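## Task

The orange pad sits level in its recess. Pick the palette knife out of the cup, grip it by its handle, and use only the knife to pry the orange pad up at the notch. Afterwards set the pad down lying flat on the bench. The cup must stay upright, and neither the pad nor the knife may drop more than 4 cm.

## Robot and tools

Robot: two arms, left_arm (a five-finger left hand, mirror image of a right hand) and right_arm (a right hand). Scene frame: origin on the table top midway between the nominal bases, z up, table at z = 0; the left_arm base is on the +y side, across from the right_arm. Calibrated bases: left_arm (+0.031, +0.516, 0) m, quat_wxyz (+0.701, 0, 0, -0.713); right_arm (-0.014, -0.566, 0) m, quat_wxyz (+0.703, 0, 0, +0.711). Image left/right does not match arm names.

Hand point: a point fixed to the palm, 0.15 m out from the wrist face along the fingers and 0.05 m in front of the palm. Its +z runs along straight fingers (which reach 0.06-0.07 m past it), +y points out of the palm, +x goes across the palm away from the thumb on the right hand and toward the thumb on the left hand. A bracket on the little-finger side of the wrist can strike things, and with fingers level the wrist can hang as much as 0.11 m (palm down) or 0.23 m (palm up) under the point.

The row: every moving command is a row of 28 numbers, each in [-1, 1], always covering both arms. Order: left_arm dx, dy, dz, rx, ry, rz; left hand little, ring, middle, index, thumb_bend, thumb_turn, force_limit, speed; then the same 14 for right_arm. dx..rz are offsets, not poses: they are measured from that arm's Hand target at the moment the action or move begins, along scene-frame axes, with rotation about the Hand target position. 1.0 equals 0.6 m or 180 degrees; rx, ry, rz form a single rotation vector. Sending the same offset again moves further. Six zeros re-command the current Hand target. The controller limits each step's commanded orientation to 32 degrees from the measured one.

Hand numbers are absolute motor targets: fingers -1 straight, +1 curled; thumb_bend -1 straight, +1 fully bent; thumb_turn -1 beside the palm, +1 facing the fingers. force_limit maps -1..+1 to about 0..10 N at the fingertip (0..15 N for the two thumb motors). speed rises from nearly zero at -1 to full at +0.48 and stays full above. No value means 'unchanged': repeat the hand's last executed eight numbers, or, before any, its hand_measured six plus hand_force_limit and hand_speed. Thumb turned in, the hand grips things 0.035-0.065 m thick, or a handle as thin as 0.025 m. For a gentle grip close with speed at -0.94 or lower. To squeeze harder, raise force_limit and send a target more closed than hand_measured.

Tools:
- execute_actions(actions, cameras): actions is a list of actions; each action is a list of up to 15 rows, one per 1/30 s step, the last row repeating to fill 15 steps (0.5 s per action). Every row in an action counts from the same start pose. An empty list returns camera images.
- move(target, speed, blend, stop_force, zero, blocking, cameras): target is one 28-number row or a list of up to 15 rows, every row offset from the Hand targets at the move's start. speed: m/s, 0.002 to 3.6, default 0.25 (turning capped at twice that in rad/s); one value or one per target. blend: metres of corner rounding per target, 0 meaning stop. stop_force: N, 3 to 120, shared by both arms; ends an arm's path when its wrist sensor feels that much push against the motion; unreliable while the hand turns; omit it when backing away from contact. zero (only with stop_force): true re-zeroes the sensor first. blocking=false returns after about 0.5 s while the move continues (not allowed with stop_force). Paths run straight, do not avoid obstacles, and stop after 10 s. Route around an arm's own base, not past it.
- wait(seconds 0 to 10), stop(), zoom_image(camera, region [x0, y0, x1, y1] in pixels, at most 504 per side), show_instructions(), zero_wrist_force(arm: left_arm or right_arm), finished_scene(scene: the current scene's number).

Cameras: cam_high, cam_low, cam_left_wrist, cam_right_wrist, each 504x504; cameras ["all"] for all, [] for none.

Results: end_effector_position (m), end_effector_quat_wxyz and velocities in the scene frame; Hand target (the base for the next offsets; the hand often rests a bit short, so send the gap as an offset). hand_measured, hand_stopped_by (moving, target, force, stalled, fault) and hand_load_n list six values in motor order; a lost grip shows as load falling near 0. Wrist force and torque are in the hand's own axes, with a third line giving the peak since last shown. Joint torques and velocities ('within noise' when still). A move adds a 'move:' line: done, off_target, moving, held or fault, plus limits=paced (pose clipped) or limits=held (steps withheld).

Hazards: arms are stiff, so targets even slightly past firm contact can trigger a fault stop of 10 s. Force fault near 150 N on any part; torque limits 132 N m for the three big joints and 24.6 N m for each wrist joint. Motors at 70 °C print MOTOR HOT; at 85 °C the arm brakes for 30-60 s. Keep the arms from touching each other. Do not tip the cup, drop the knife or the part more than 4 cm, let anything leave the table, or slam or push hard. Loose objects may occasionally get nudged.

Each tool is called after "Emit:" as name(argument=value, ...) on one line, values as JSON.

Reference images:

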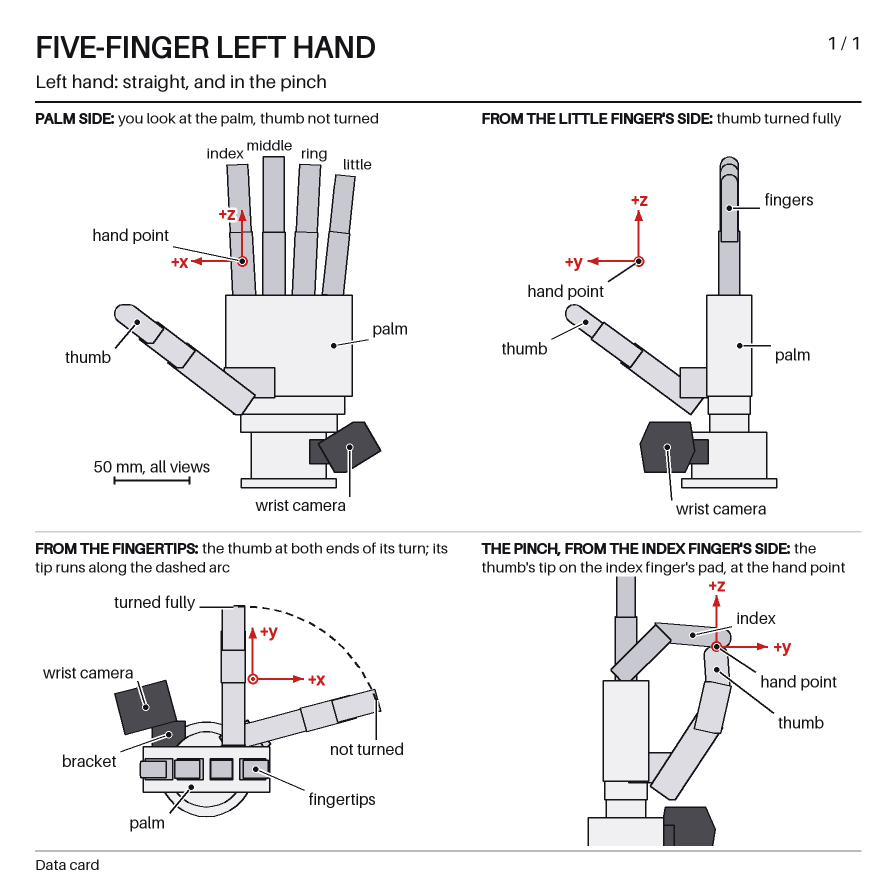

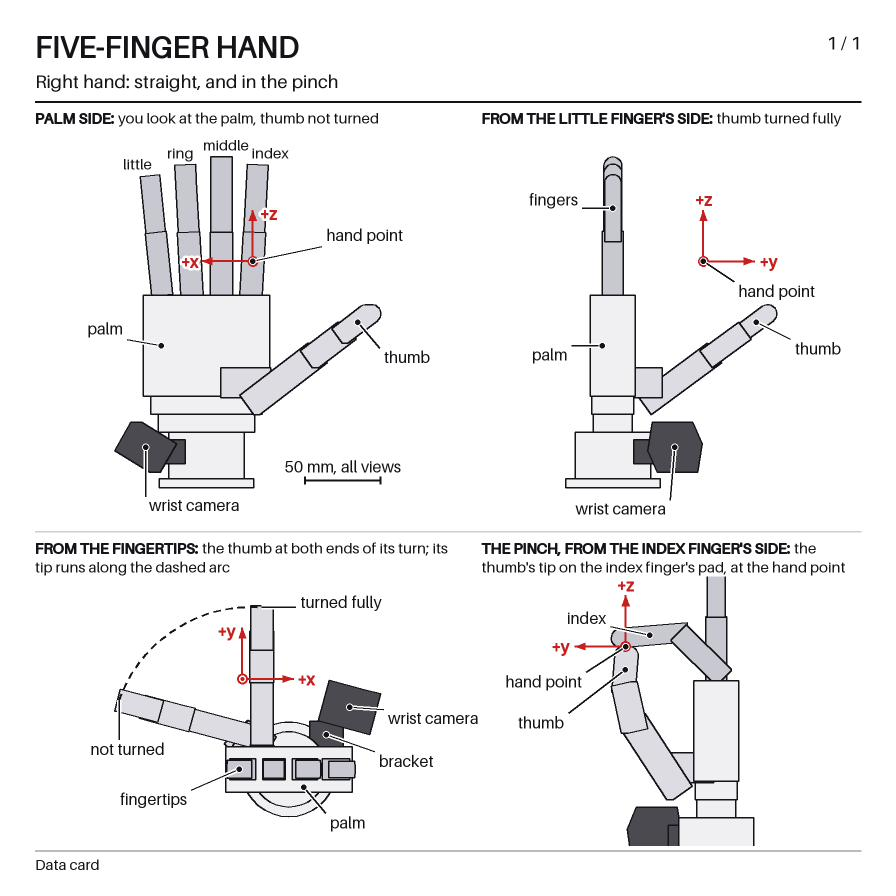

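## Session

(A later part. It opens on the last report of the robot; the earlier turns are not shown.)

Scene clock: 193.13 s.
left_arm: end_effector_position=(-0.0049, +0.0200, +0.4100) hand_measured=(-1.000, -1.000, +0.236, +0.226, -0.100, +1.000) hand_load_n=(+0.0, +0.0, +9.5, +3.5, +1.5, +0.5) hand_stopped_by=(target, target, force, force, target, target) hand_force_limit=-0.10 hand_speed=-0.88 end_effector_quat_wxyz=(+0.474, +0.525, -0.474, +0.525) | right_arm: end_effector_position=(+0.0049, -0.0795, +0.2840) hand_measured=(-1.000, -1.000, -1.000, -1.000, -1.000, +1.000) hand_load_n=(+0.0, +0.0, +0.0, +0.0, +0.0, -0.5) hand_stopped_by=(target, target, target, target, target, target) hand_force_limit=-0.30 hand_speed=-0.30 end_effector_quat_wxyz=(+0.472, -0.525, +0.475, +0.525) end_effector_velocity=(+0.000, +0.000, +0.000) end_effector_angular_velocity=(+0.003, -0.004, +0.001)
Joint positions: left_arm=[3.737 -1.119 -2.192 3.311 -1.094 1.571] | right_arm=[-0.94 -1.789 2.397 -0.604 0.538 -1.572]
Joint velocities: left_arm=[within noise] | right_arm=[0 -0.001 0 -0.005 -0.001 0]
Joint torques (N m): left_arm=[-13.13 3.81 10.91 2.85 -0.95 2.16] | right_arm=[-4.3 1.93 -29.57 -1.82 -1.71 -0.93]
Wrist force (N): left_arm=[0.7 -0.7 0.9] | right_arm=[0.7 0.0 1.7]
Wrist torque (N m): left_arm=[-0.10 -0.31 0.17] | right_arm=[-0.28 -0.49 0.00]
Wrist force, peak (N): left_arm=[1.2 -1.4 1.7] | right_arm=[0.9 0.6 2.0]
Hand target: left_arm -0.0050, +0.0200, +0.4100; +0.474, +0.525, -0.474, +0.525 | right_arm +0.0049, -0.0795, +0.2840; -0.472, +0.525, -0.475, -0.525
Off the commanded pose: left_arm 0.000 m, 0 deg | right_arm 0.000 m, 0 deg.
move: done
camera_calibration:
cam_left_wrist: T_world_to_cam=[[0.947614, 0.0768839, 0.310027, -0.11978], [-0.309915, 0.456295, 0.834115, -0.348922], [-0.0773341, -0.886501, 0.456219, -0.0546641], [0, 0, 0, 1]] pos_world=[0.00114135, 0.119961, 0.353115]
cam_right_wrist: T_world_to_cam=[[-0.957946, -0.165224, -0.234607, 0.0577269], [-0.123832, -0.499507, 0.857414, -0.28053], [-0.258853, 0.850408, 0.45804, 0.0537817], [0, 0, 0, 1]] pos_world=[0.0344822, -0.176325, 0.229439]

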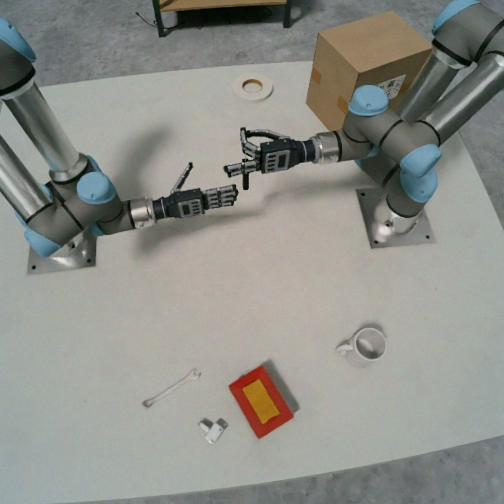

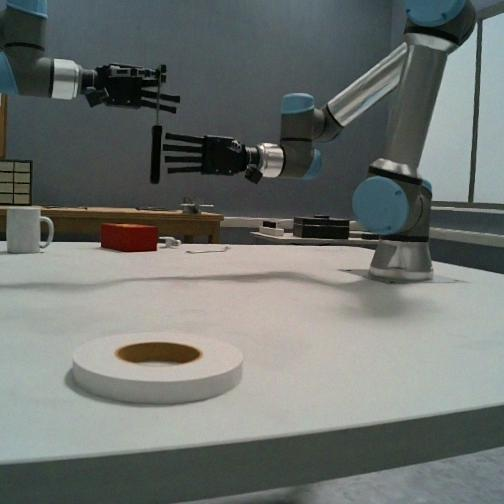

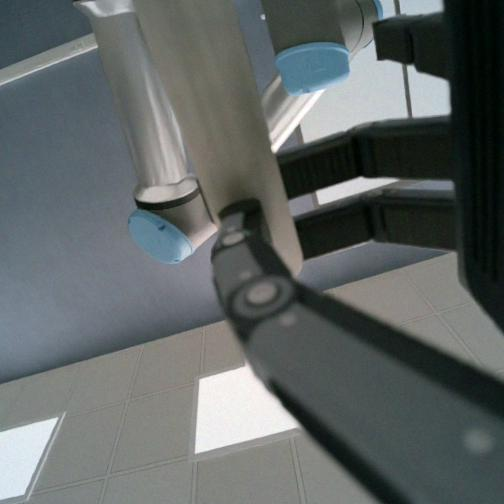

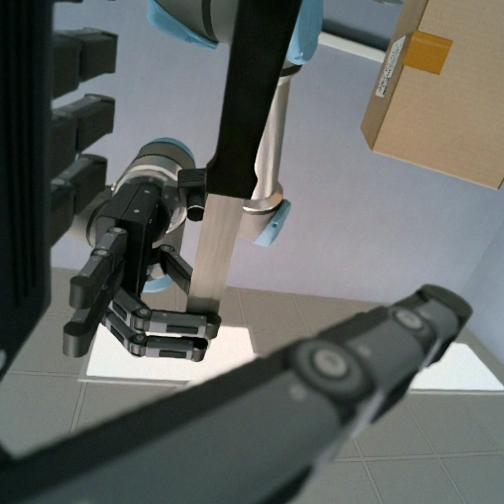

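Emit:
move(target=[[0,0,0,0,0,0,-1,-1,0.5,0.5,-0.1,1,-0.1,-0.88,-0.0033,0.0995,0,0.0134,-0.014,0,-1,-1,-1,-1,-1,1,-0.3,-0.3]], speed=0.1, cameras=["cam_low","cam_right_wrist"])

Emit:
zoom_image(camera="cam_low", region=[60, 40, 290, 210])

Emit:
zoom_image(camera="cam_right_wrist", region=[30, 0, 430, 400])

Scene clock: 208.27 s.
left_arm: end_effector_position=(-0.0050, +0.0200, +0.4100) hand_measured=(-1.000, -1.000, +0.236, +0.226, -0.100, +1.000) hand_load_n=(+0.0, +0.0, +9.5, +4.0, +1.5, +0.5) hand_stopped_by=(target, target, force, force, target, target) hand_force_limit=-0.10 hand_speed=-0.88 end_effector_quat_wxyz=(+0.474, +0.525, -0.474, +0.525) | right_arm: end_effector_position=(+0.0029, -0.0198, +0.2840) hand_measured=(-1.000, -1.000, -1.000, -1.000, -1.000, +1.000) hand_load_n=(+0.0, +0.0, +0.0, +0.0, +0.0, -0.5) hand_stopped_by=(target, target, target, target, target, target) hand_force_limit=-0.30 hand_speed=-0.30 end_effector_quat_wxyz=(+0.494, -0.526, +0.453, +0.523)
Joint positions: left_arm=[3.737 -1.119 -2.192 3.311 -1.094 1.571] | right_arm=[-0.765 -1.623 2.282 -0.713 0.713 -1.576]
Joint torques (N m): left_arm=[-12.01 -8.21 11.03 3.1 -1.18 2.3] | right_arm=[0.22 -11.07 -12.05 -0.64 0.08 2.32]
Wrist force (N): left_arm=[0.5 -0.4 1.1] | right_arm=[0.6 -0.3 1.6]
Wrist torque (N m): left_arm=[-0.07 -0.28 0.14] | right_arm=[-0.31 -0.43 -0.03]
Wrist force, peak (N): left_arm=[1.0 -0.7 1.3] | right_arm=[0.5 -0.3 2.6]
Hand target: left_arm -0.0050, +0.0200, +0.4100; +0.474, +0.525, -0.474, +0.525 | right_arm +0.0030, -0.0198, +0.2840; +0.494, -0.526, +0.453, +0.523
Off the commanded pose: left_arm 0.000 m, 0 deg | right_arm 0.000 m, 0 deg.
move: done
camera_calibration:
cam_right_wrist: T_world_to_cam=[[-0.946475, -0.154579, -0.283355, 0.0796482], [-0.16089, -0.535101, 0.829326, -0.243659], [-0.27982, 0.830526, 0.481589, -0.00454816], [0, 0, 0, 1]] pos_world=[0.03491, -0.114293, 0.226832]
Images, in order (width x height): cam_low 504x504, cam_right_wrist 504x504.

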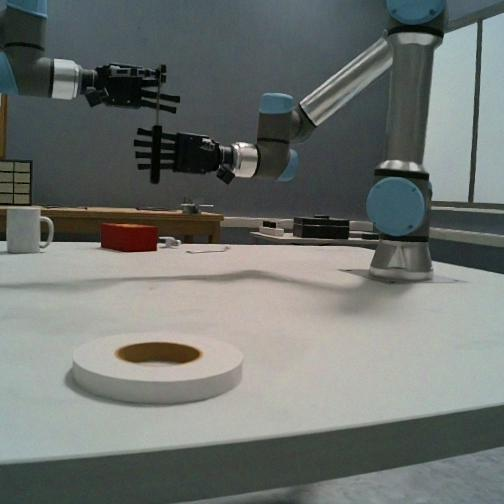

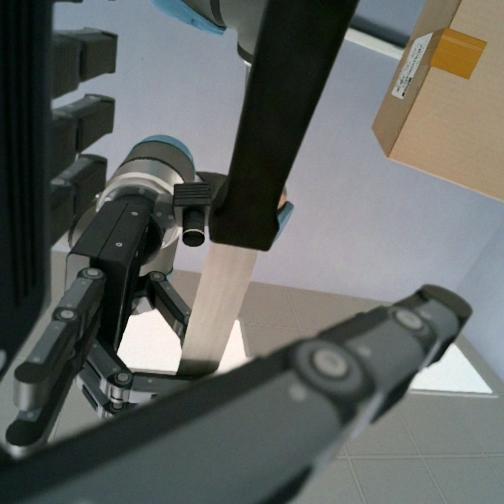

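Scaled by 2.191 from the camera's 504x504 image, which has a finer 720x720 frame.

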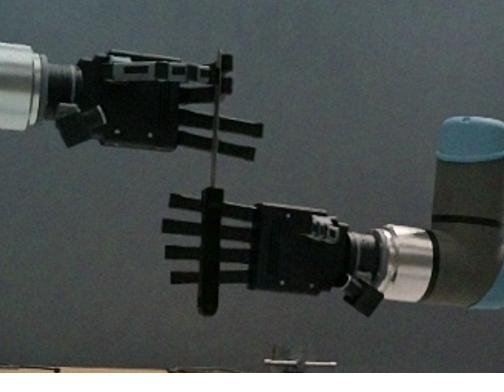

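Scaled by 1.260 from the camera's 504x504 image, which has a finer 720x720 frame.

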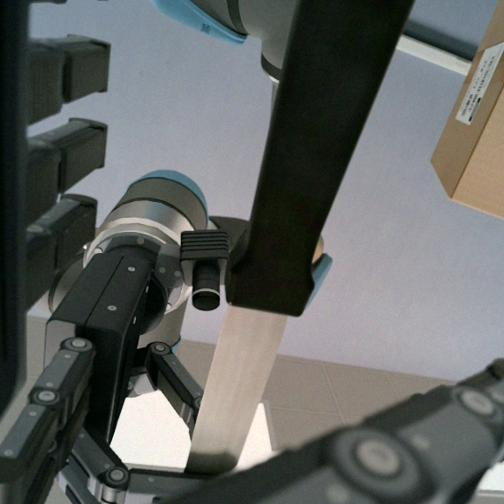

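Emit:
move(target=[[0,0,0,0,0,0,-1,-1,0.5,0.5,-0.1,1,-0.1,-0.88,-0.0057,0.0563,0,0,0,0,-1,-1,-1,-1,-1,1,-0.3,-0.3]], speed=0.06, cameras=["cam_low","cam_right_wrist"])

Emit:
zoom_image(camera="cam_low", region=[100, 50, 240, 200])

Emit:
zoom_image(camera="cam_right_wrist", region=[30, 0, 430, 400])

Scene clock: 219.03 s.
left_arm: end_effector_position=(-0.0050, +0.0200, +0.4100) hand_measured=(-1.000, -1.000, +0.236, +0.226, -0.100, +1.000) hand_load_n=(+0.0, +0.0, +9.5, +4.0, +1.5, +0.5) hand_stopped_by=(target, target, force, force, target, target) hand_force_limit=-0.10 hand_speed=-0.88 end_effector_quat_wxyz=(+0.474, +0.525, -0.474, +0.525) | right_arm: end_effector_position=(-0.0005, +0.0140, +0.2840) hand_measured=(-1.000, -1.000, -1.000, -1.000, -1.000, +1.000) hand_load_n=(+0.0, +0.0, +0.0, +0.0, +0.0, -0.5) hand_stopped_by=(target, target, target, target, target, target) hand_force_limit=-0.30 hand_speed=-0.30 end_effector_quat_wxyz=(+0.494, -0.526, +0.453, +0.523)
Joint positions: left_arm=[3.737 -1.119 -2.192 3.311 -1.094 1.571] | right_arm=[-0.685 -1.541 2.201 -0.709 0.793 -1.582]
Joint torques (N m): left_arm=[-12.29 -8.11 8.72 3.16 -1.34 2.15] | right_arm=[-9.97 -31.15 -4.75 -1.06 -2.29 -1.1]
Wrist force (N): left_arm=[0.7 -0.5 0.9] | right_arm=[0.8 -0.6 1.2]
Wrist torque (N m): left_arm=[-0.07 -0.32 0.15] | right_arm=[-0.33 -0.48 -0.02]
Wrist force, peak (N): left_arm=[0.8 -0.8 1.2] | right_arm=[0.8 -0.6 1.9]
Hand target: left_arm -0.0050, +0.0200, +0.4100; +0.474, +0.525, -0.474, +0.525 | right_arm -0.0005, +0.0140, +0.2840; +0.494, -0.526, +0.453, +0.523
Off the commanded pose: left_arm 0.000 m, 0 deg | right_arm 0.000 m, 0 deg.
move: done
camera_calibration:
cam_right_wrist: T_world_to_cam=[[-0.946502, -0.1545, -0.28331, 0.0816518], [-0.160895, -0.535087, 0.829334, -0.22612], [-0.279728, 0.830549, 0.481603, -0.033575], [0, 0, 0, 1]] pos_world=[0.0315101, -0.0804931, 0.226832]
Images, in order (width x height): cam_low 504x504, cam_right_wrist 504x504.

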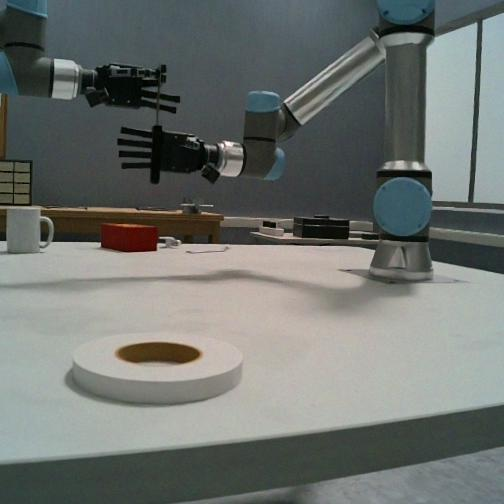

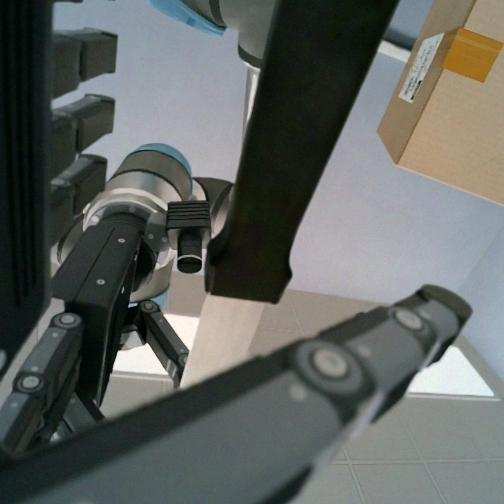

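Scaled by 3.360 from the camera's 504x504 image, which has a finer 720x720 frame.

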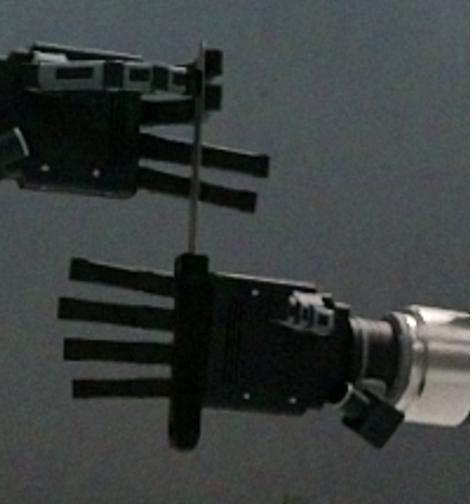

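Scaled by 1.260 from the camera's 504x504 image, which has a finer 720x720 frame.

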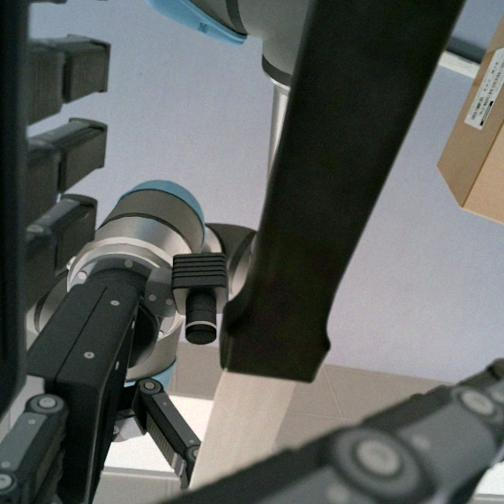

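Emit:
move(target=[[0,0,0,0,0,0,-1,-1,0.5,0.5,-0.1,1,-0.1,-0.88,0,0,0,0,0,0,-0.3,-0.3,-0.3,-0.3,-0.1,1,-0.6,-0.6]], cameras=["cam_low"])

Emit:
zoom_image(camera="cam_low", region=[100, 50, 240, 200])

Scene clock: 225.70 s.
left_arm: end_effector_position=(-0.0050, +0.0200, +0.4100) hand_measured=(-1.000, -1.000, +0.236, +0.226, -0.100, +1.000) hand_load_n=(+0.0, +0.0, +9.0, +4.0, +1.5, +0.5) hand_stopped_by=(target, target, force, force, target, target) hand_force_limit=-0.10 hand_speed=-0.88 end_effector_quat_wxyz=(+0.474, +0.525, -0.474, +0.525) | right_arm: end_effector_position=(-0.0005, +0.0140, +0.2840) hand_measured=(-0.300, -0.300, -0.300, -0.300, -0.100, +1.000) hand_load_n=(+0.0, +0.0, +0.0, -0.5, +0.0, -0.5) hand_stopped_by=(target, target, target, target, target, target) hand_force_limit=-0.60 hand_speed=-0.60 end_effector_quat_wxyz=(+0.494, -0.526, +0.453, +0.523)
Joint positions: left_arm=[3.737 -1.119 -2.192 3.311 -1.094 1.571] | right_arm=[-0.685 -1.541 2.201 -0.709 0.793 -1.581]
Joint torques (N m): left_arm=[-10.31 -9.87 10.65 3.23 -1.23 1.69] | right_arm=[-11.23 -30.27 -7.97 -2.01 0.6 2.04]
Wrist force (N): left_arm=[0.9 -0.4 0.8] | right_arm=[0.9 -0.7 1.2]
Wrist torque (N m): left_arm=[-0.05 -0.33 0.15] | right_arm=[-0.35 -0.49 -0.02]
Wrist force, peak (N): left_arm=[1.0 -0.8 1.1] | right_arm=[0.8 -0.6 1.6]
Hand target: left_arm -0.0050, +0.0200, +0.4100; +0.474, +0.525, -0.474, +0.525 | right_arm -0.0005, +0.0140, +0.2840; +0.494, -0.526, +0.453, +0.523
Off the commanded pose: left_arm 0.000 m, 0 deg | right_arm 0.000 m, 0 deg.
move: done
Images, in order (width x height): cam_low 504x504.

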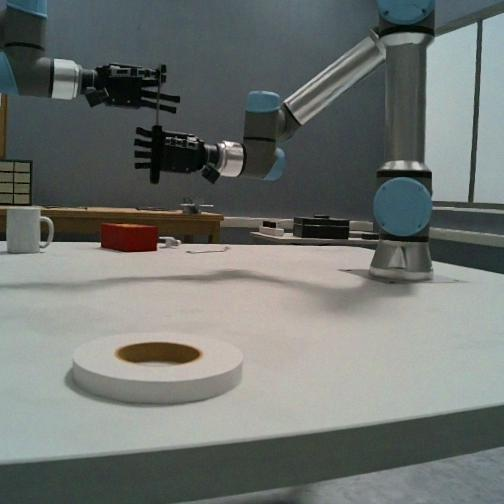

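Scaled by 3.360 from the camera's 504x504 image, which has a finer 720x720 frame.

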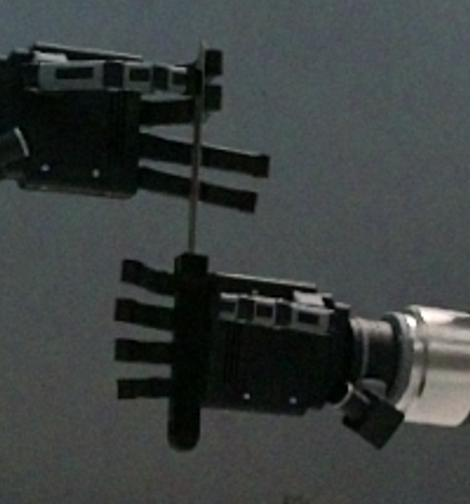

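Emit:
move(target=[[0,0,0,0,0,0,-1,-1,0.5,0.5,-0.1,1,-0.1,-0.88,0,0,0,0,0,0,0.3,0.3,0.4,0.4,-0.1,1,-0.7,-0.9]], cameras=["cam_low"])

Emit:
zoom_image(camera="cam_low", region=[100, 50, 240, 200])

Scene clock: 229.70 s.
left_arm: end_effector_position=(-0.0050, +0.0200, +0.4100) hand_measured=(-1.000, -1.000, +0.236, +0.226, -0.100, +1.000) hand_load_n=(+0.0, +0.0, +9.0, +3.5, +1.5, +0.5) hand_stopped_by=(target, target, force, force, target, target) hand_force_limit=-0.10 hand_speed=-0.88 end_effector_quat_wxyz=(+0.474, +0.525, -0.474, +0.525) | right_arm: end_effector_position=(-0.0005, +0.0140, +0.2840) hand_measured=(+0.052, +0.016, +0.006, -0.030, -0.100, +1.000) hand_load_n=(+2.5, +1.5, +2.5, +0.0, +2.5, +0.5) hand_stopped_by=(force, force, force, force, target, target) hand_force_limit=-0.70 hand_speed=-0.90 end_effector_quat_wxyz=(+0.494, -0.526, +0.453, +0.523)
Joint positions: left_arm=[3.737 -1.119 -2.192 3.311 -1.094 1.571] | right_arm=[-0.685 -1.541 2.201 -0.709 0.793 -1.581]
Joint torques (N m): left_arm=[-10.63 -8.14 10.78 3.23 -1 1.54] | right_arm=[-7.02 -30.21 -16.72 -2.1 -1.28 2.2]
Wrist force (N): left_arm=[0.7 -0.1 0.3] | right_arm=[0.5 -0.9 0.8]
Wrist torque (N m): left_arm=[-0.07 -0.30 0.09] | right_arm=[-0.37 -0.56 -0.06]
Wrist force, peak (N): left_arm=[1.0 -0.9 1.1] | right_arm=[0.7 -1.0 1.7]
Hand target: left_arm -0.0050, +0.0200, +0.4100; +0.474, +0.525, -0.474, +0.525 | right_arm -0.0005, +0.0140, +0.2840; +0.494, -0.526, +0.453, +0.523
Off the commanded pose: left_arm 0.000 m, 0 deg | right_arm 0.000 m, 0 deg.
move: done
Images, in order (width x height): cam_low 504x504.

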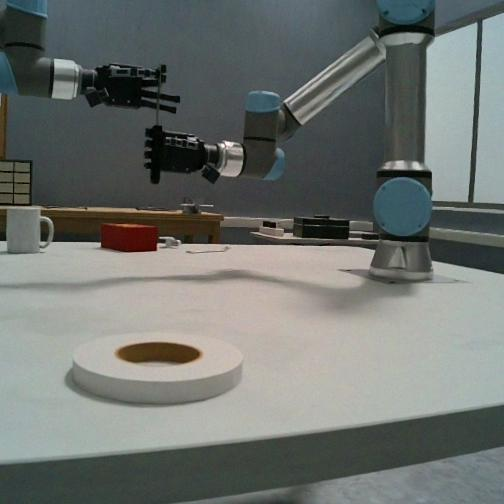

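Scaled by 3.360 from the camera's 504x504 image, which has a finer 720x720 frame.

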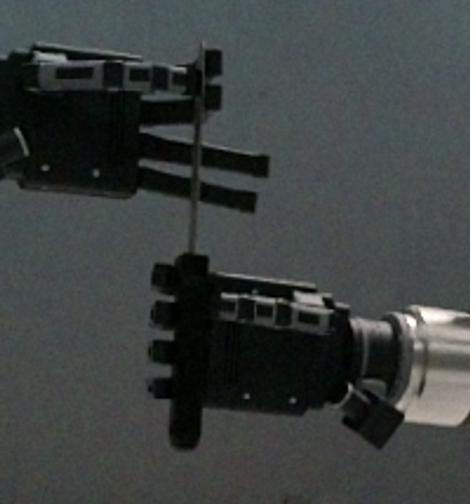

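Emit:
move(target=[[0,0,0,0,0,0,-1,-1,0.5,0.5,-0.1,1,-0.1,-0.88,0,0,0,0,0,0,0.3,0.3,0.4,0.45,-0.1,1,0.0,-0.9]])

Emit:
move(target=[[0,0,0,0,0,0,-1,-1,0.5,0.5,-0.1,1,-0.1,-0.88,0,0,0,0,0,0,0.3,0.3,0.45,0.45,-0.1,1,-0.2,-0.9]], cameras=["cam_low","cam_right_wrist"])

Emit:
zoom_image(camera="cam_low", region=[100, 50, 240, 200])

Emit:
zoom_image(camera="cam_right_wrist", region=[30, 0, 430, 400])

Scene clock: 235.60 s.
left_arm: end_effector_position=(-0.0050, +0.0200, +0.4100) hand_measured=(-1.000, -1.000, +0.236, +0.226, -0.100, +1.000) hand_load_n=(+0.0, +0.0, +9.5, +4.0, +1.5, +1.0) hand_stopped_by=(target, target, force, force, target, target) hand_force_limit=-0.10 hand_speed=-0.88 end_effector_quat_wxyz=(+0.474, +0.525, -0.474, +0.525) | right_arm: end_effector_position=(-0.0005, +0.0140, +0.2840) hand_measured=(+0.052, +0.016, +0.006, -0.014, -0.100, +1.000) hand_load_n=(+1.5, +1.0, +1.5, +7.0, +3.0, +0.5) hand_stopped_by=(force, force, force, force, target, target) hand_force_limit=0.00 hand_speed=-0.90 end_effector_quat_wxyz=(+0.494, -0.526, +0.453, +0.523)
Joint positions: left_arm=[3.737 -1.119 -2.192 3.311 -1.094 1.571] | right_arm=[-0.685 -1.541 2.201 -0.709 0.793 -1.581]
Joint torques (N m): left_arm=[-8.98 -8.93 10.4 3.21 -0.94 1.33] | right_arm=[-1.24 -29.24 -22.3 -2.11 -1.62 2.05]
Wrist force (N): left_arm=[0.4 0.3 1.4] | right_arm=[0.3 -1.6 1.7]
Wrist torque (N m): left_arm=[-0.11 -0.29 0.07] | right_arm=[-0.39 -0.47 -0.01]
Wrist force, peak (N): left_arm=[0.2 0.4 1.6] | right_arm=[0.5 -1.7 1.9]
Hand target: left_arm -0.0050, +0.0200, +0.4100; +0.474, +0.525, -0.474, +0.525 | right_arm -0.0005, +0.0140, +0.2840; +0.494, -0.526, +0.453, +0.523
Off the commanded pose: left_arm 0.000 m, 0 deg | right_arm 0.000 m, 0 deg.
move: done

Scene clock: 236.10 s.
left_arm: end_effector_position=(-0.0050, +0.0200, +0.4100) hand_measured=(-1.000, -1.000, +0.236, +0.226, -0.100, +1.000) hand_load_n=(+0.0, +0.0, +9.5, +3.5, +1.5, +0.5) hand_stopped_by=(target, target, force, force, target, target) hand_force_limit=-0.10 hand_speed=-0.88 end_effector_quat_wxyz=(+0.474, +0.525, -0.474, +0.525) | right_arm: end_effector_position=(-0.0005, +0.0140, +0.2840) hand_measured=(+0.052, +0.016, +0.012, -0.014, -0.100, +1.000) hand_load_n=(+1.0, +0.5, +5.5, +6.5, +3.5, +0.5) hand_stopped_by=(force, force, force, force, target, target) hand_force_limit=-0.20 hand_speed=-0.90 end_effector_quat_wxyz=(+0.494, -0.526, +0.453, +0.523)
Joint positions: left_arm=[3.737 -1.119 -2.192 3.311 -1.094 1.571] | right_arm=[-0.685 -1.541 2.201 -0.709 0.793 -1.581]
Joint torques (N m): left_arm=[-8.25 -8.68 11.1 3.18 -0.91 1.38] | right_arm=[-1.79 -28.94 -23.42 -2.02 -1.74 1.89]
Wrist force (N): left_arm=[0.3 0.5 1.7] | right_arm=[0.2 -1.5 1.9]
Wrist torque (N m): left_arm=[-0.10 -0.28 0.06] | right_arm=[-0.35 -0.44 -0.01]
Wrist force, peak (N): left_arm=[0.2 0.7 1.7] | right_arm=[0.2 -1.7 2.1]
Hand target: left_arm -0.0050, +0.0200, +0.4100; +0.474, +0.525, -0.474, +0.525 | right_arm -0.0005, +0.0140, +0.2840; +0.494, -0.526, +0.453, +0.523
Off the commanded pose: left_arm 0.000 m, 0 deg | right_arm 0.000 m, 0 deg.
move: done
camera_calibration:
cam_right_wrist: T_world_to_cam=[[-0.946532, -0.154408, -0.283257, 0.0816483], [-0.160915, -0.53503, 0.829367, -0.226122], [-0.279612, 0.830603, 0.481576, -0.0335679], [0, 0, 0, 1]] pos_world=[0.0315102, -0.0804935, 0.226831]
Images, in order (width x height): cam_low 504x504, cam_right_wrist 504x504.

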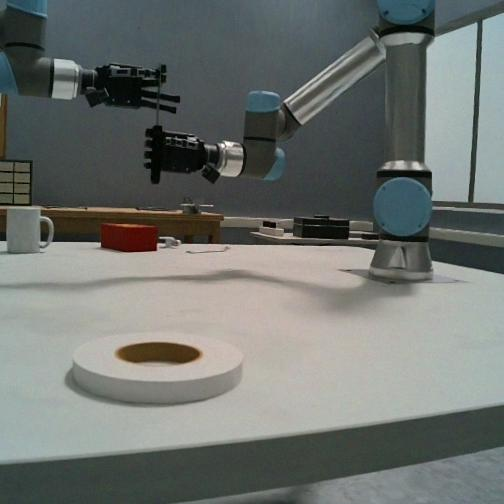

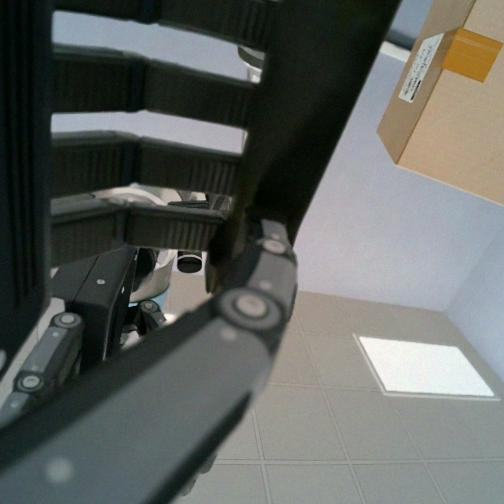

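Scaled by 3.360 from the camera's 504x504 image, which has a finer 720x720 frame.

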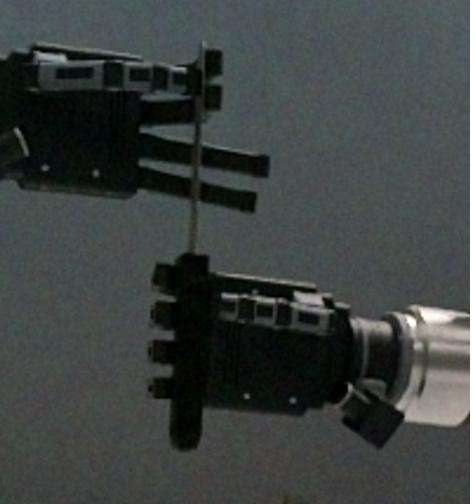

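Scaled by 1.260 from the camera's 504x504 image, which has a finer 720x720 frame.

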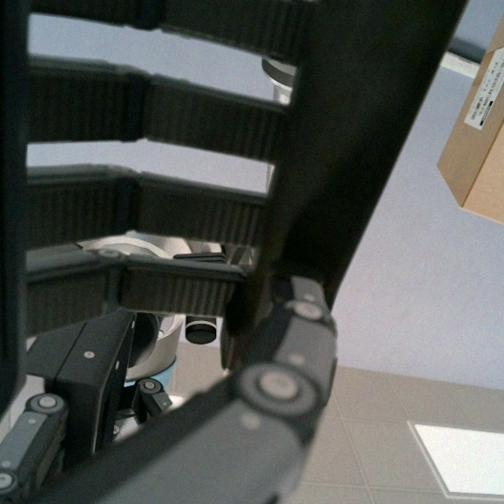

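Emit:
move(target=[[0,0,0,0,0,0,-1,-1,0.5,0.5,-0.1,1,-0.1,-0.88,0,0,0,0,0,0,-1,-1,-1,-1,-0.2,1,-0.3,-0.5]], cameras=["cam_low"])

Emit:
zoom_image(camera="cam_low", region=[100, 50, 240, 200])

Scene clock: 308.67 s.
left_arm: end_effector_position=(-0.0050, +0.0200, +0.4100) hand_measured=(-1.000, -1.000, +0.236, +0.226, -0.100, +1.000) hand_load_n=(+0.0, +0.0, +9.5, +4.0, +1.5, +0.5) hand_stopped_by=(target, target, force, force, target, target) hand_force_limit=-0.10 hand_speed=-0.88 end_effector_quat_wxyz=(+0.474, +0.525, -0.474, +0.525) | right_arm: end_effector_position=(-0.0005, +0.0140, +0.2840) hand_measured=(-1.000, -1.000, -1.000, -1.000, -0.200, +1.000) hand_load_n=(+0.0, +0.0, +0.0, +0.0, +0.0, -0.5) hand_stopped_by=(target, target, target, target, target, target) hand_force_limit=-0.30 hand_speed=-0.50 end_effector_quat_wxyz=(+0.494, -0.526, +0.453, +0.523)
Joint positions: left_arm=[3.737 -1.119 -2.192 3.311 -1.094 1.571] | right_arm=[-0.685 -1.541 2.201 -0.709 0.793 -1.581]
Joint torques (N m): left_arm=[-8.45 -8.91 11.57 3.07 -0.63 1.04] | right_arm=[4.98 -28.83 -28.61 -2.03 -1.19 1.68]
Wrist force (N): left_arm=[0.7 -0.3 0.7] | right_arm=[0.8 -0.6 1.4]
Wrist torque (N m): left_arm=[-0.03 -0.32 0.15] | right_arm=[-0.33 -0.47 -0.02]
Wrist force, peak (N): left_arm=[0.1 0.5 1.9] | right_arm=[0.1 -1.9 2.2]
Hand target: left_arm -0.0050, +0.0200, +0.4100; +0.474, +0.525, -0.474, +0.525 | right_arm -0.0005, +0.0140, +0.2840; +0.494, -0.526, +0.453, +0.523
Off the commanded pose: left_arm 0.000 m, 0 deg | right_arm 0.000 m, 0 deg.
move: done
Images, in order (width x height): cam_low 504x504.

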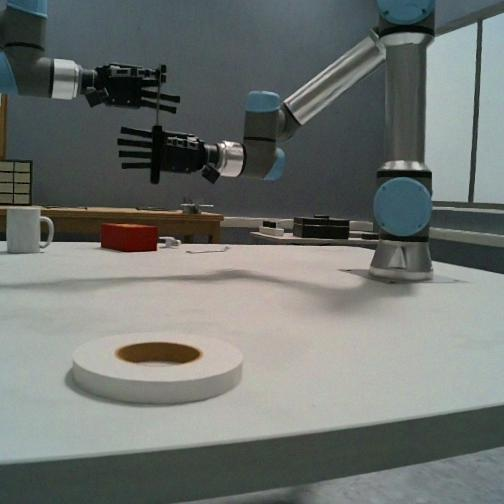

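Scaled by 3.360 from the camera's 504x504 image, which has a finer 720x720 frame.

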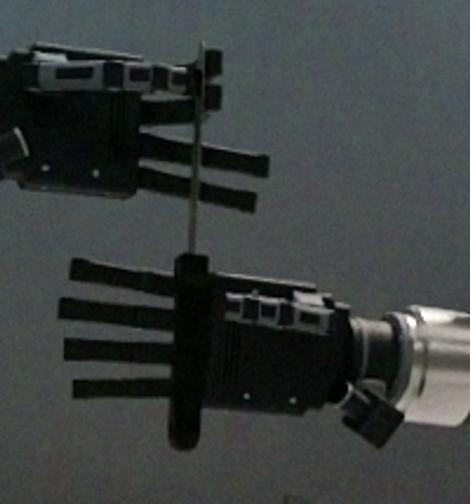

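Emit:
move(target=[[0,0,0,0,0,0,-1,-1,0.5,0.5,-0.1,1,-0.1,-0.88,0.0188,-0.1822,-0.0067,0,0,0,-1,-1,-1,-1,-0.2,1,-0.3,-0.5],[0,0,0,0,0,0,-1,-1,0.5,0.5,-0.1,1,-0.1,-0.88,0.0188,-0.1822,-0.0833,-0.0513,0.4967,0.0181,-1,-1,-1,-1,-0.2,1,-0.3,-0.5],[0,0,0,0,0,0,-1,-1,0.5,0.5,-0.1,1,-0.1,-0.88,0.0122,-0.1557,0.0805,-0.1026,0.9934,0.0362,-1,-1,-1,-1,-0.2,1,-0.3,-0.5]], speed=0.3, blend=0.01, cameras=["cam_low","cam_right_wrist","cam_high"])

Emit:
zoom_image(camera="cam_low", region=[100, 50, 240, 200])

Emit:
zoom_image(camera="cam_right_wrist", region=[50, 50, 450, 450])

Scene clock: 329.60 s.
left_arm: end_effector_position=(-0.0050, +0.0200, +0.4100) hand_measured=(-1.000, -1.000, +0.236, +0.226, -0.100, +1.000) hand_load_n=(+0.0, +0.0, +9.5, +4.0, +1.5, +0.5) hand_stopped_by=(target, target, force, force, target, target) hand_force_limit=-0.10 hand_speed=-0.88 end_effector_quat_wxyz=(+0.474, +0.525, -0.474, +0.525) | right_arm: end_effector_position=(+0.0070, -0.0794, +0.3325) hand_measured=(-1.000, -1.000, -1.000, -1.000, -0.200, +1.000) hand_load_n=(+0.0, +0.0, +0.0, +0.0, +0.0, +0.0) hand_stopped_by=(target, target, target, target, target, target) hand_force_limit=-0.30 hand_speed=-0.50 end_effector_quat_wxyz=(-0.523, +0.452, +0.526, +0.495) end_effector_velocity=(+0.001, +0.000, -0.001) end_effector_angular_velocity=(-0.002, +0.006, -0.003)
Joint positions: left_arm=[3.737 -1.119 -2.192 3.311 -1.094 1.571] | right_arm=[-0.559 -2.055 2.282 -0.274 0.921 1.552]
Joint velocities: left_arm=[within noise] | right_arm=[0 0.001 0 0 0.003 0.005]
Joint torques (N m): left_arm=[-6.54 -8.08 12.57 3.04 -0.14 0.58] | right_arm=[12.6 10.1 -11.76 -0.22 1.65 2.1]
Wrist force (N): left_arm=[0.6 -0.6 0.9] | right_arm=[-0.2 -0.6 0.6]
Wrist torque (N m): left_arm=[-0.08 -0.30 0.15] | right_arm=[-0.29 0.12 -0.10]
Wrist force, peak (N): left_arm=[0.9 -0.4 1.3] | right_arm=[0.7 -0.4 3.6]
Hand target: left_arm -0.0050, +0.0200, +0.4100; +0.474, +0.525, -0.474, +0.525 | right_arm +0.0069, -0.0794, +0.3323; +0.523, -0.453, -0.526, -0.495
Off the commanded pose: left_arm 0.000 m, 0 deg | right_arm 0.000 m, 0 deg.
move: done
camera_calibration:
cam_right_wrist: T_world_to_cam=[[0.95949, 0.0216553, 0.280909, -0.0988638], [0.262663, -0.429415, -0.864067, 0.253425], [0.101915, 0.902848, -0.417707, 0.324905], [0, 0, 0, 1]] pos_world=[-0.00481926, -0.182375, 0.382463]
Images, in order (width x height): cam_high 504x504, cam_low 504x504, cam_right_wrist 504x504.

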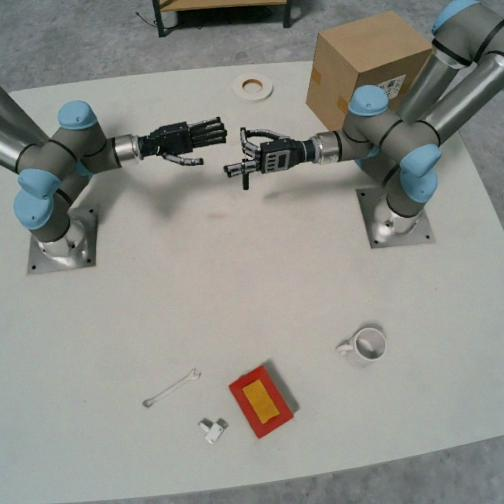

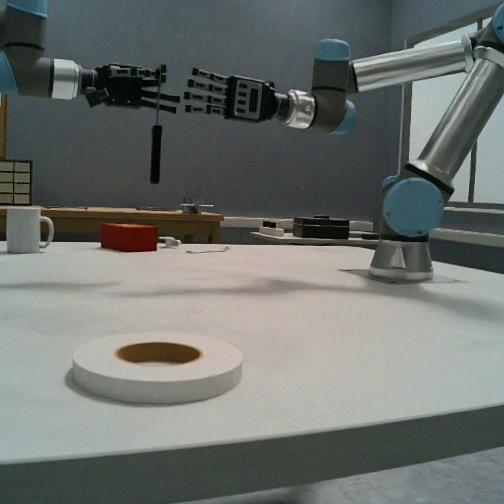

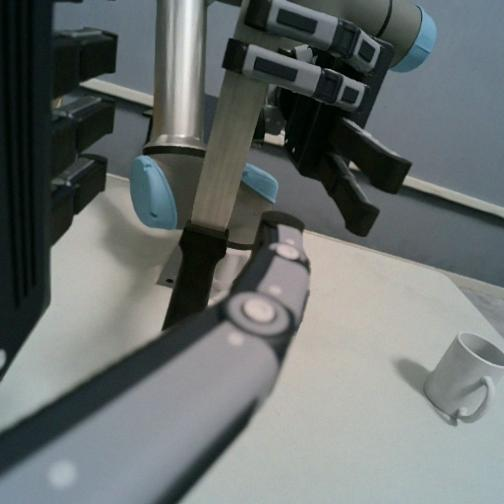

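Scaled by 3.360 from the camera's 504x504 image, which has a finer 720x720 frame.

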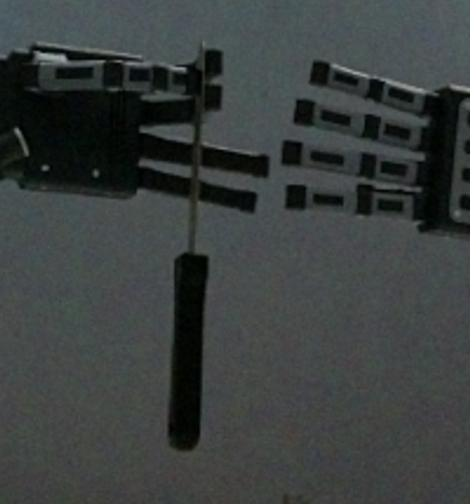

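Scaled by 1.260 from the camera's 504x504 image, which has a finer 720x720 frame.

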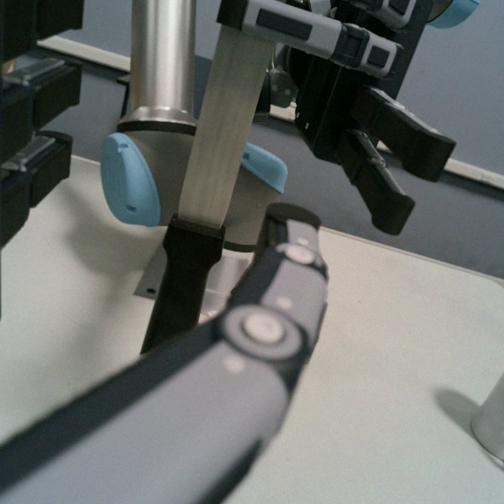

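Emit:
move(target=[[0,0,0,0,0,0,-1,-1,0.5,0.5,-0.1,1,-0.1,-0.88,-0.0267,0.081,0.0022,0,0,0,-1,-1,-1,-1,-0.1,1,-0.3,-0.5]], speed=0.1, cameras=["cam_low","cam_right_wrist"])

Emit:
zoom_image(camera="cam_low", region=[100, 50, 240, 200])

Emit:
zoom_image(camera="cam_right_wrist", region=[50, 50, 450, 450])

Scene clock: 338.83 s.
left_arm: end_effector_position=(-0.0050, +0.0200, +0.4100) hand_measured=(-1.000, -1.000, +0.236, +0.226, -0.100, +1.000) hand_load_n=(+0.0, +0.0, +9.5, +4.0, +1.5, +0.0) hand_stopped_by=(target, target, force, force, target, target) hand_force_limit=-0.10 hand_speed=-0.88 end_effector_quat_wxyz=(+0.474, +0.525, -0.474, +0.525) | right_arm: end_effector_position=(-0.0092, -0.0309, +0.3337) hand_measured=(-1.000, -1.000, -1.000, -1.000, -0.100, +1.000) hand_load_n=(+0.0, +0.0, +0.0, +0.0, +0.0, +0.5) hand_stopped_by=(target, target, target, target, target, target) hand_force_limit=-0.30 hand_speed=-0.50 end_effector_quat_wxyz=(-0.523, +0.453, +0.526, +0.495)
Joint positions: left_arm=[3.737 -1.119 -2.192 3.311 -1.094 1.571] | right_arm=[-0.393 -1.886 2.183 -0.339 1.086 1.543]
Joint torques (N m): left_arm=[-4.22 -6.81 13.18 3 -0.03 0.5] | right_arm=[4.42 3.73 -16.13 -0.85 0.97 0.63]
Wrist force (N): left_arm=[0.7 -0.9 0.9] | right_arm=[-0.4 -0.6 0.5]
Wrist torque (N m): left_arm=[-0.12 -0.32 0.17] | right_arm=[-0.32 0.18 -0.10]
Wrist force, peak (N): left_arm=[0.8 -0.5 1.4] | right_arm=[-0.6 -1.0 1.1]
Hand target: left_arm -0.0050, +0.0200, +0.4100; +0.474, +0.525, -0.474, +0.525 | right_arm -0.0092, -0.0308, +0.3337; +0.523, -0.453, -0.526, -0.495
Off the commanded pose: left_arm 0.000 m, 0 deg | right_arm 0.000 m, 0 deg.
move: done
camera_calibration:
cam_right_wrist: T_world_to_cam=[[0.959586, 0.0219726, 0.280558, -0.0846262], [0.262468, -0.429518, -0.864075, 0.279546], [0.101519, 0.902791, -0.417927, 0.283239], [0, 0, 0, 1]] pos_world=[-0.0209198, -0.133776, 0.383665]
Images, in order (width x height): cam_low 504x504, cam_right_wrist 504x504.

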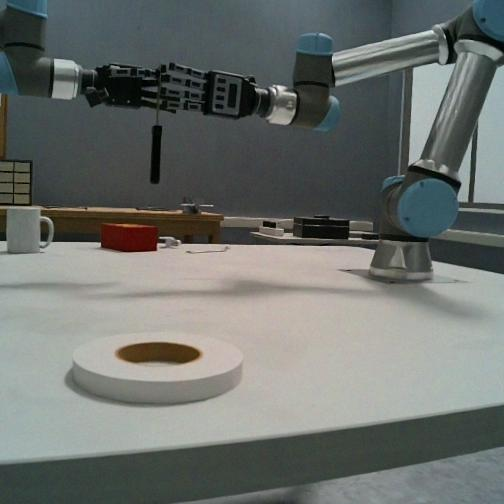

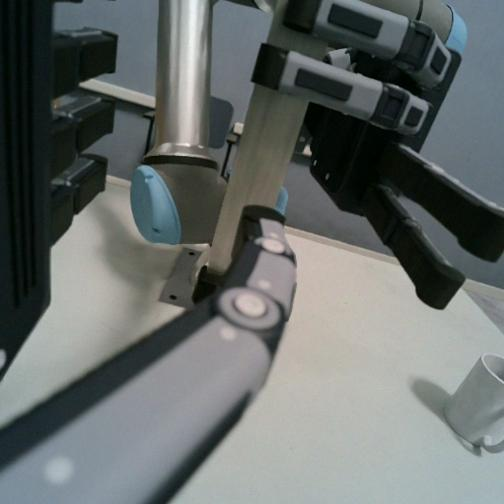

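Scaled by 3.360 from the camera's 504x504 image, which has a finer 720x720 frame.

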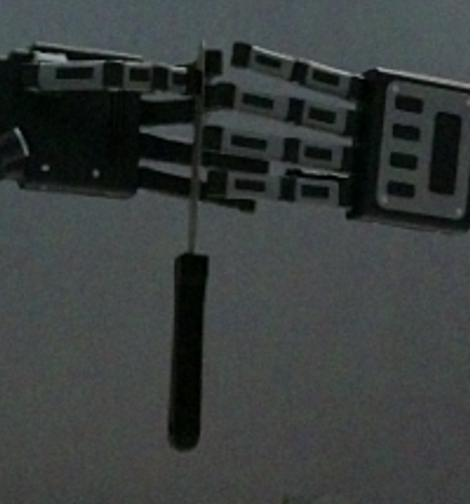

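Scaled by 1.260 from the camera's 504x504 image, which has a finer 720x720 frame.

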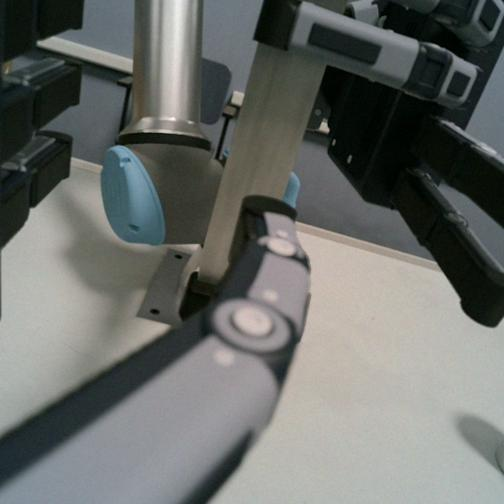

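Emit:
move(target=[[0,0,0,0,0,0,-1,-1,0.5,0.5,-0.1,1,-0.1,-0.88,-0.0052,0.0497,0.0018,0,0,0,-1,-1,-1,-1,-0.1,1,-0.3,-0.5]], speed=0.06, cameras=["cam_low","cam_right_wrist"])

Emit:
zoom_image(camera="cam_low", region=[100, 50, 240, 200])

Emit:
zoom_image(camera="cam_right_wrist", region=[50, 50, 450, 450])

Scene clock: 344.47 s.
left_arm: end_effector_position=(-0.0050, +0.0200, +0.4100) hand_measured=(-1.000, -1.000, +0.236, +0.226, -0.100, +1.000) hand_load_n=(+0.0, +0.0, +9.5, +4.0, +1.5, +0.5) hand_stopped_by=(target, target, force, force, target, target) hand_force_limit=-0.10 hand_speed=-0.88 end_effector_quat_wxyz=(+0.474, +0.525, -0.474, +0.525) | right_arm: end_effector_position=(-0.0124, -0.0010, +0.3348) hand_measured=(-1.000, -1.000, -1.000, -1.000, -0.100, +1.000) hand_load_n=(+0.0, +0.0, +0.0, +0.0, +0.0, +0.5) hand_stopped_by=(target, target, target, target, target, target) hand_force_limit=-0.30 hand_speed=-0.50 end_effector_quat_wxyz=(-0.523, +0.453, +0.526, +0.495)
Joint positions: left_arm=[3.737 -1.119 -2.192 3.311 -1.094 1.571] | right_arm=[-0.343 -1.797 2.118 -0.362 1.137 1.541]
Joint torques (N m): left_arm=[-4.91 -7.66 14.06 3.15 0.31 0.26] | right_arm=[-13.81 -13.04 -10.09 0.22 -2 -1.57]
Wrist force (N): left_arm=[0.9 -0.5 0.9] | right_arm=[-0.1 -0.7 0.2]
Wrist torque (N m): left_arm=[-0.07 -0.34 0.16] | right_arm=[-0.34 0.12 -0.07]
Wrist force, peak (N): left_arm=[0.9 -0.7 1.1] | right_arm=[-0.1 -0.8 0.8]
Hand target: left_arm -0.0050, +0.0200, +0.4100; +0.474, +0.525, -0.474, +0.525 | right_arm -0.0123, -0.0010, +0.3347; +0.523, -0.453, -0.526, -0.495
Off the commanded pose: left_arm 0.000 m, 0 deg | right_arm 0.000 m, 0 deg.
move: done
camera_calibration:
cam_right_wrist: T_world_to_cam=[[0.959595, 0.0220594, 0.280518, -0.0824944], [0.262471, -0.429495, -0.864085, 0.294143], [0.10142, 0.9028, -0.417931, 0.257121], [0, 0, 0, 1]] pos_world=[-0.0241199, -0.103976, 0.384765]
Images, in order (width x height): cam_low 504x504, cam_right_wrist 504x504.

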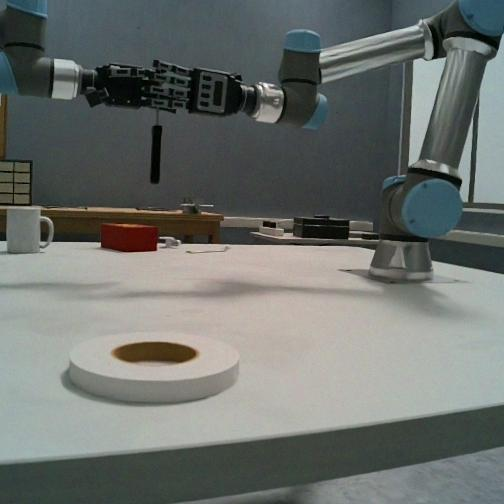

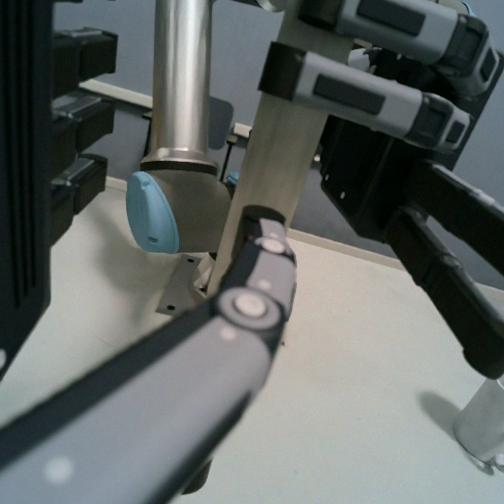

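Scaled by 3.360 from the camera's 504x504 image, which has a finer 720x720 frame.

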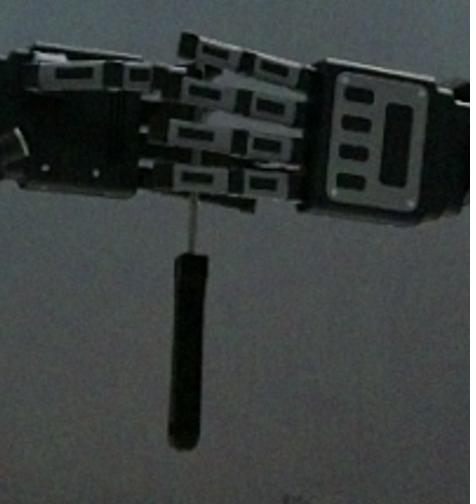

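Scaled by 1.260 from the camera's 504x504 image, which has a finer 720x720 frame.

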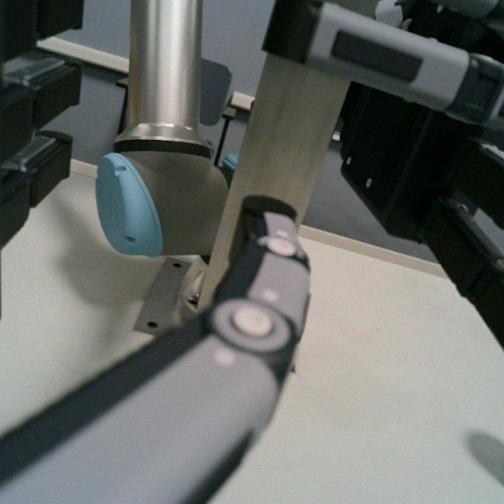

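Emit:
zoom_image(camera="cam_right_wrist", region=[180, 80, 380, 280])

Scaled by 2.520 from the camera's 504x504 image, which has a finer 720x720 frame.

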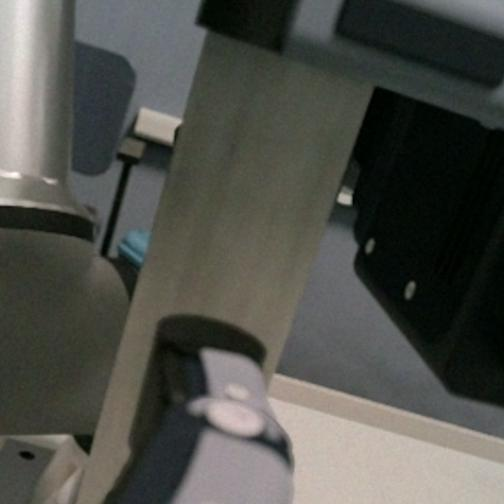

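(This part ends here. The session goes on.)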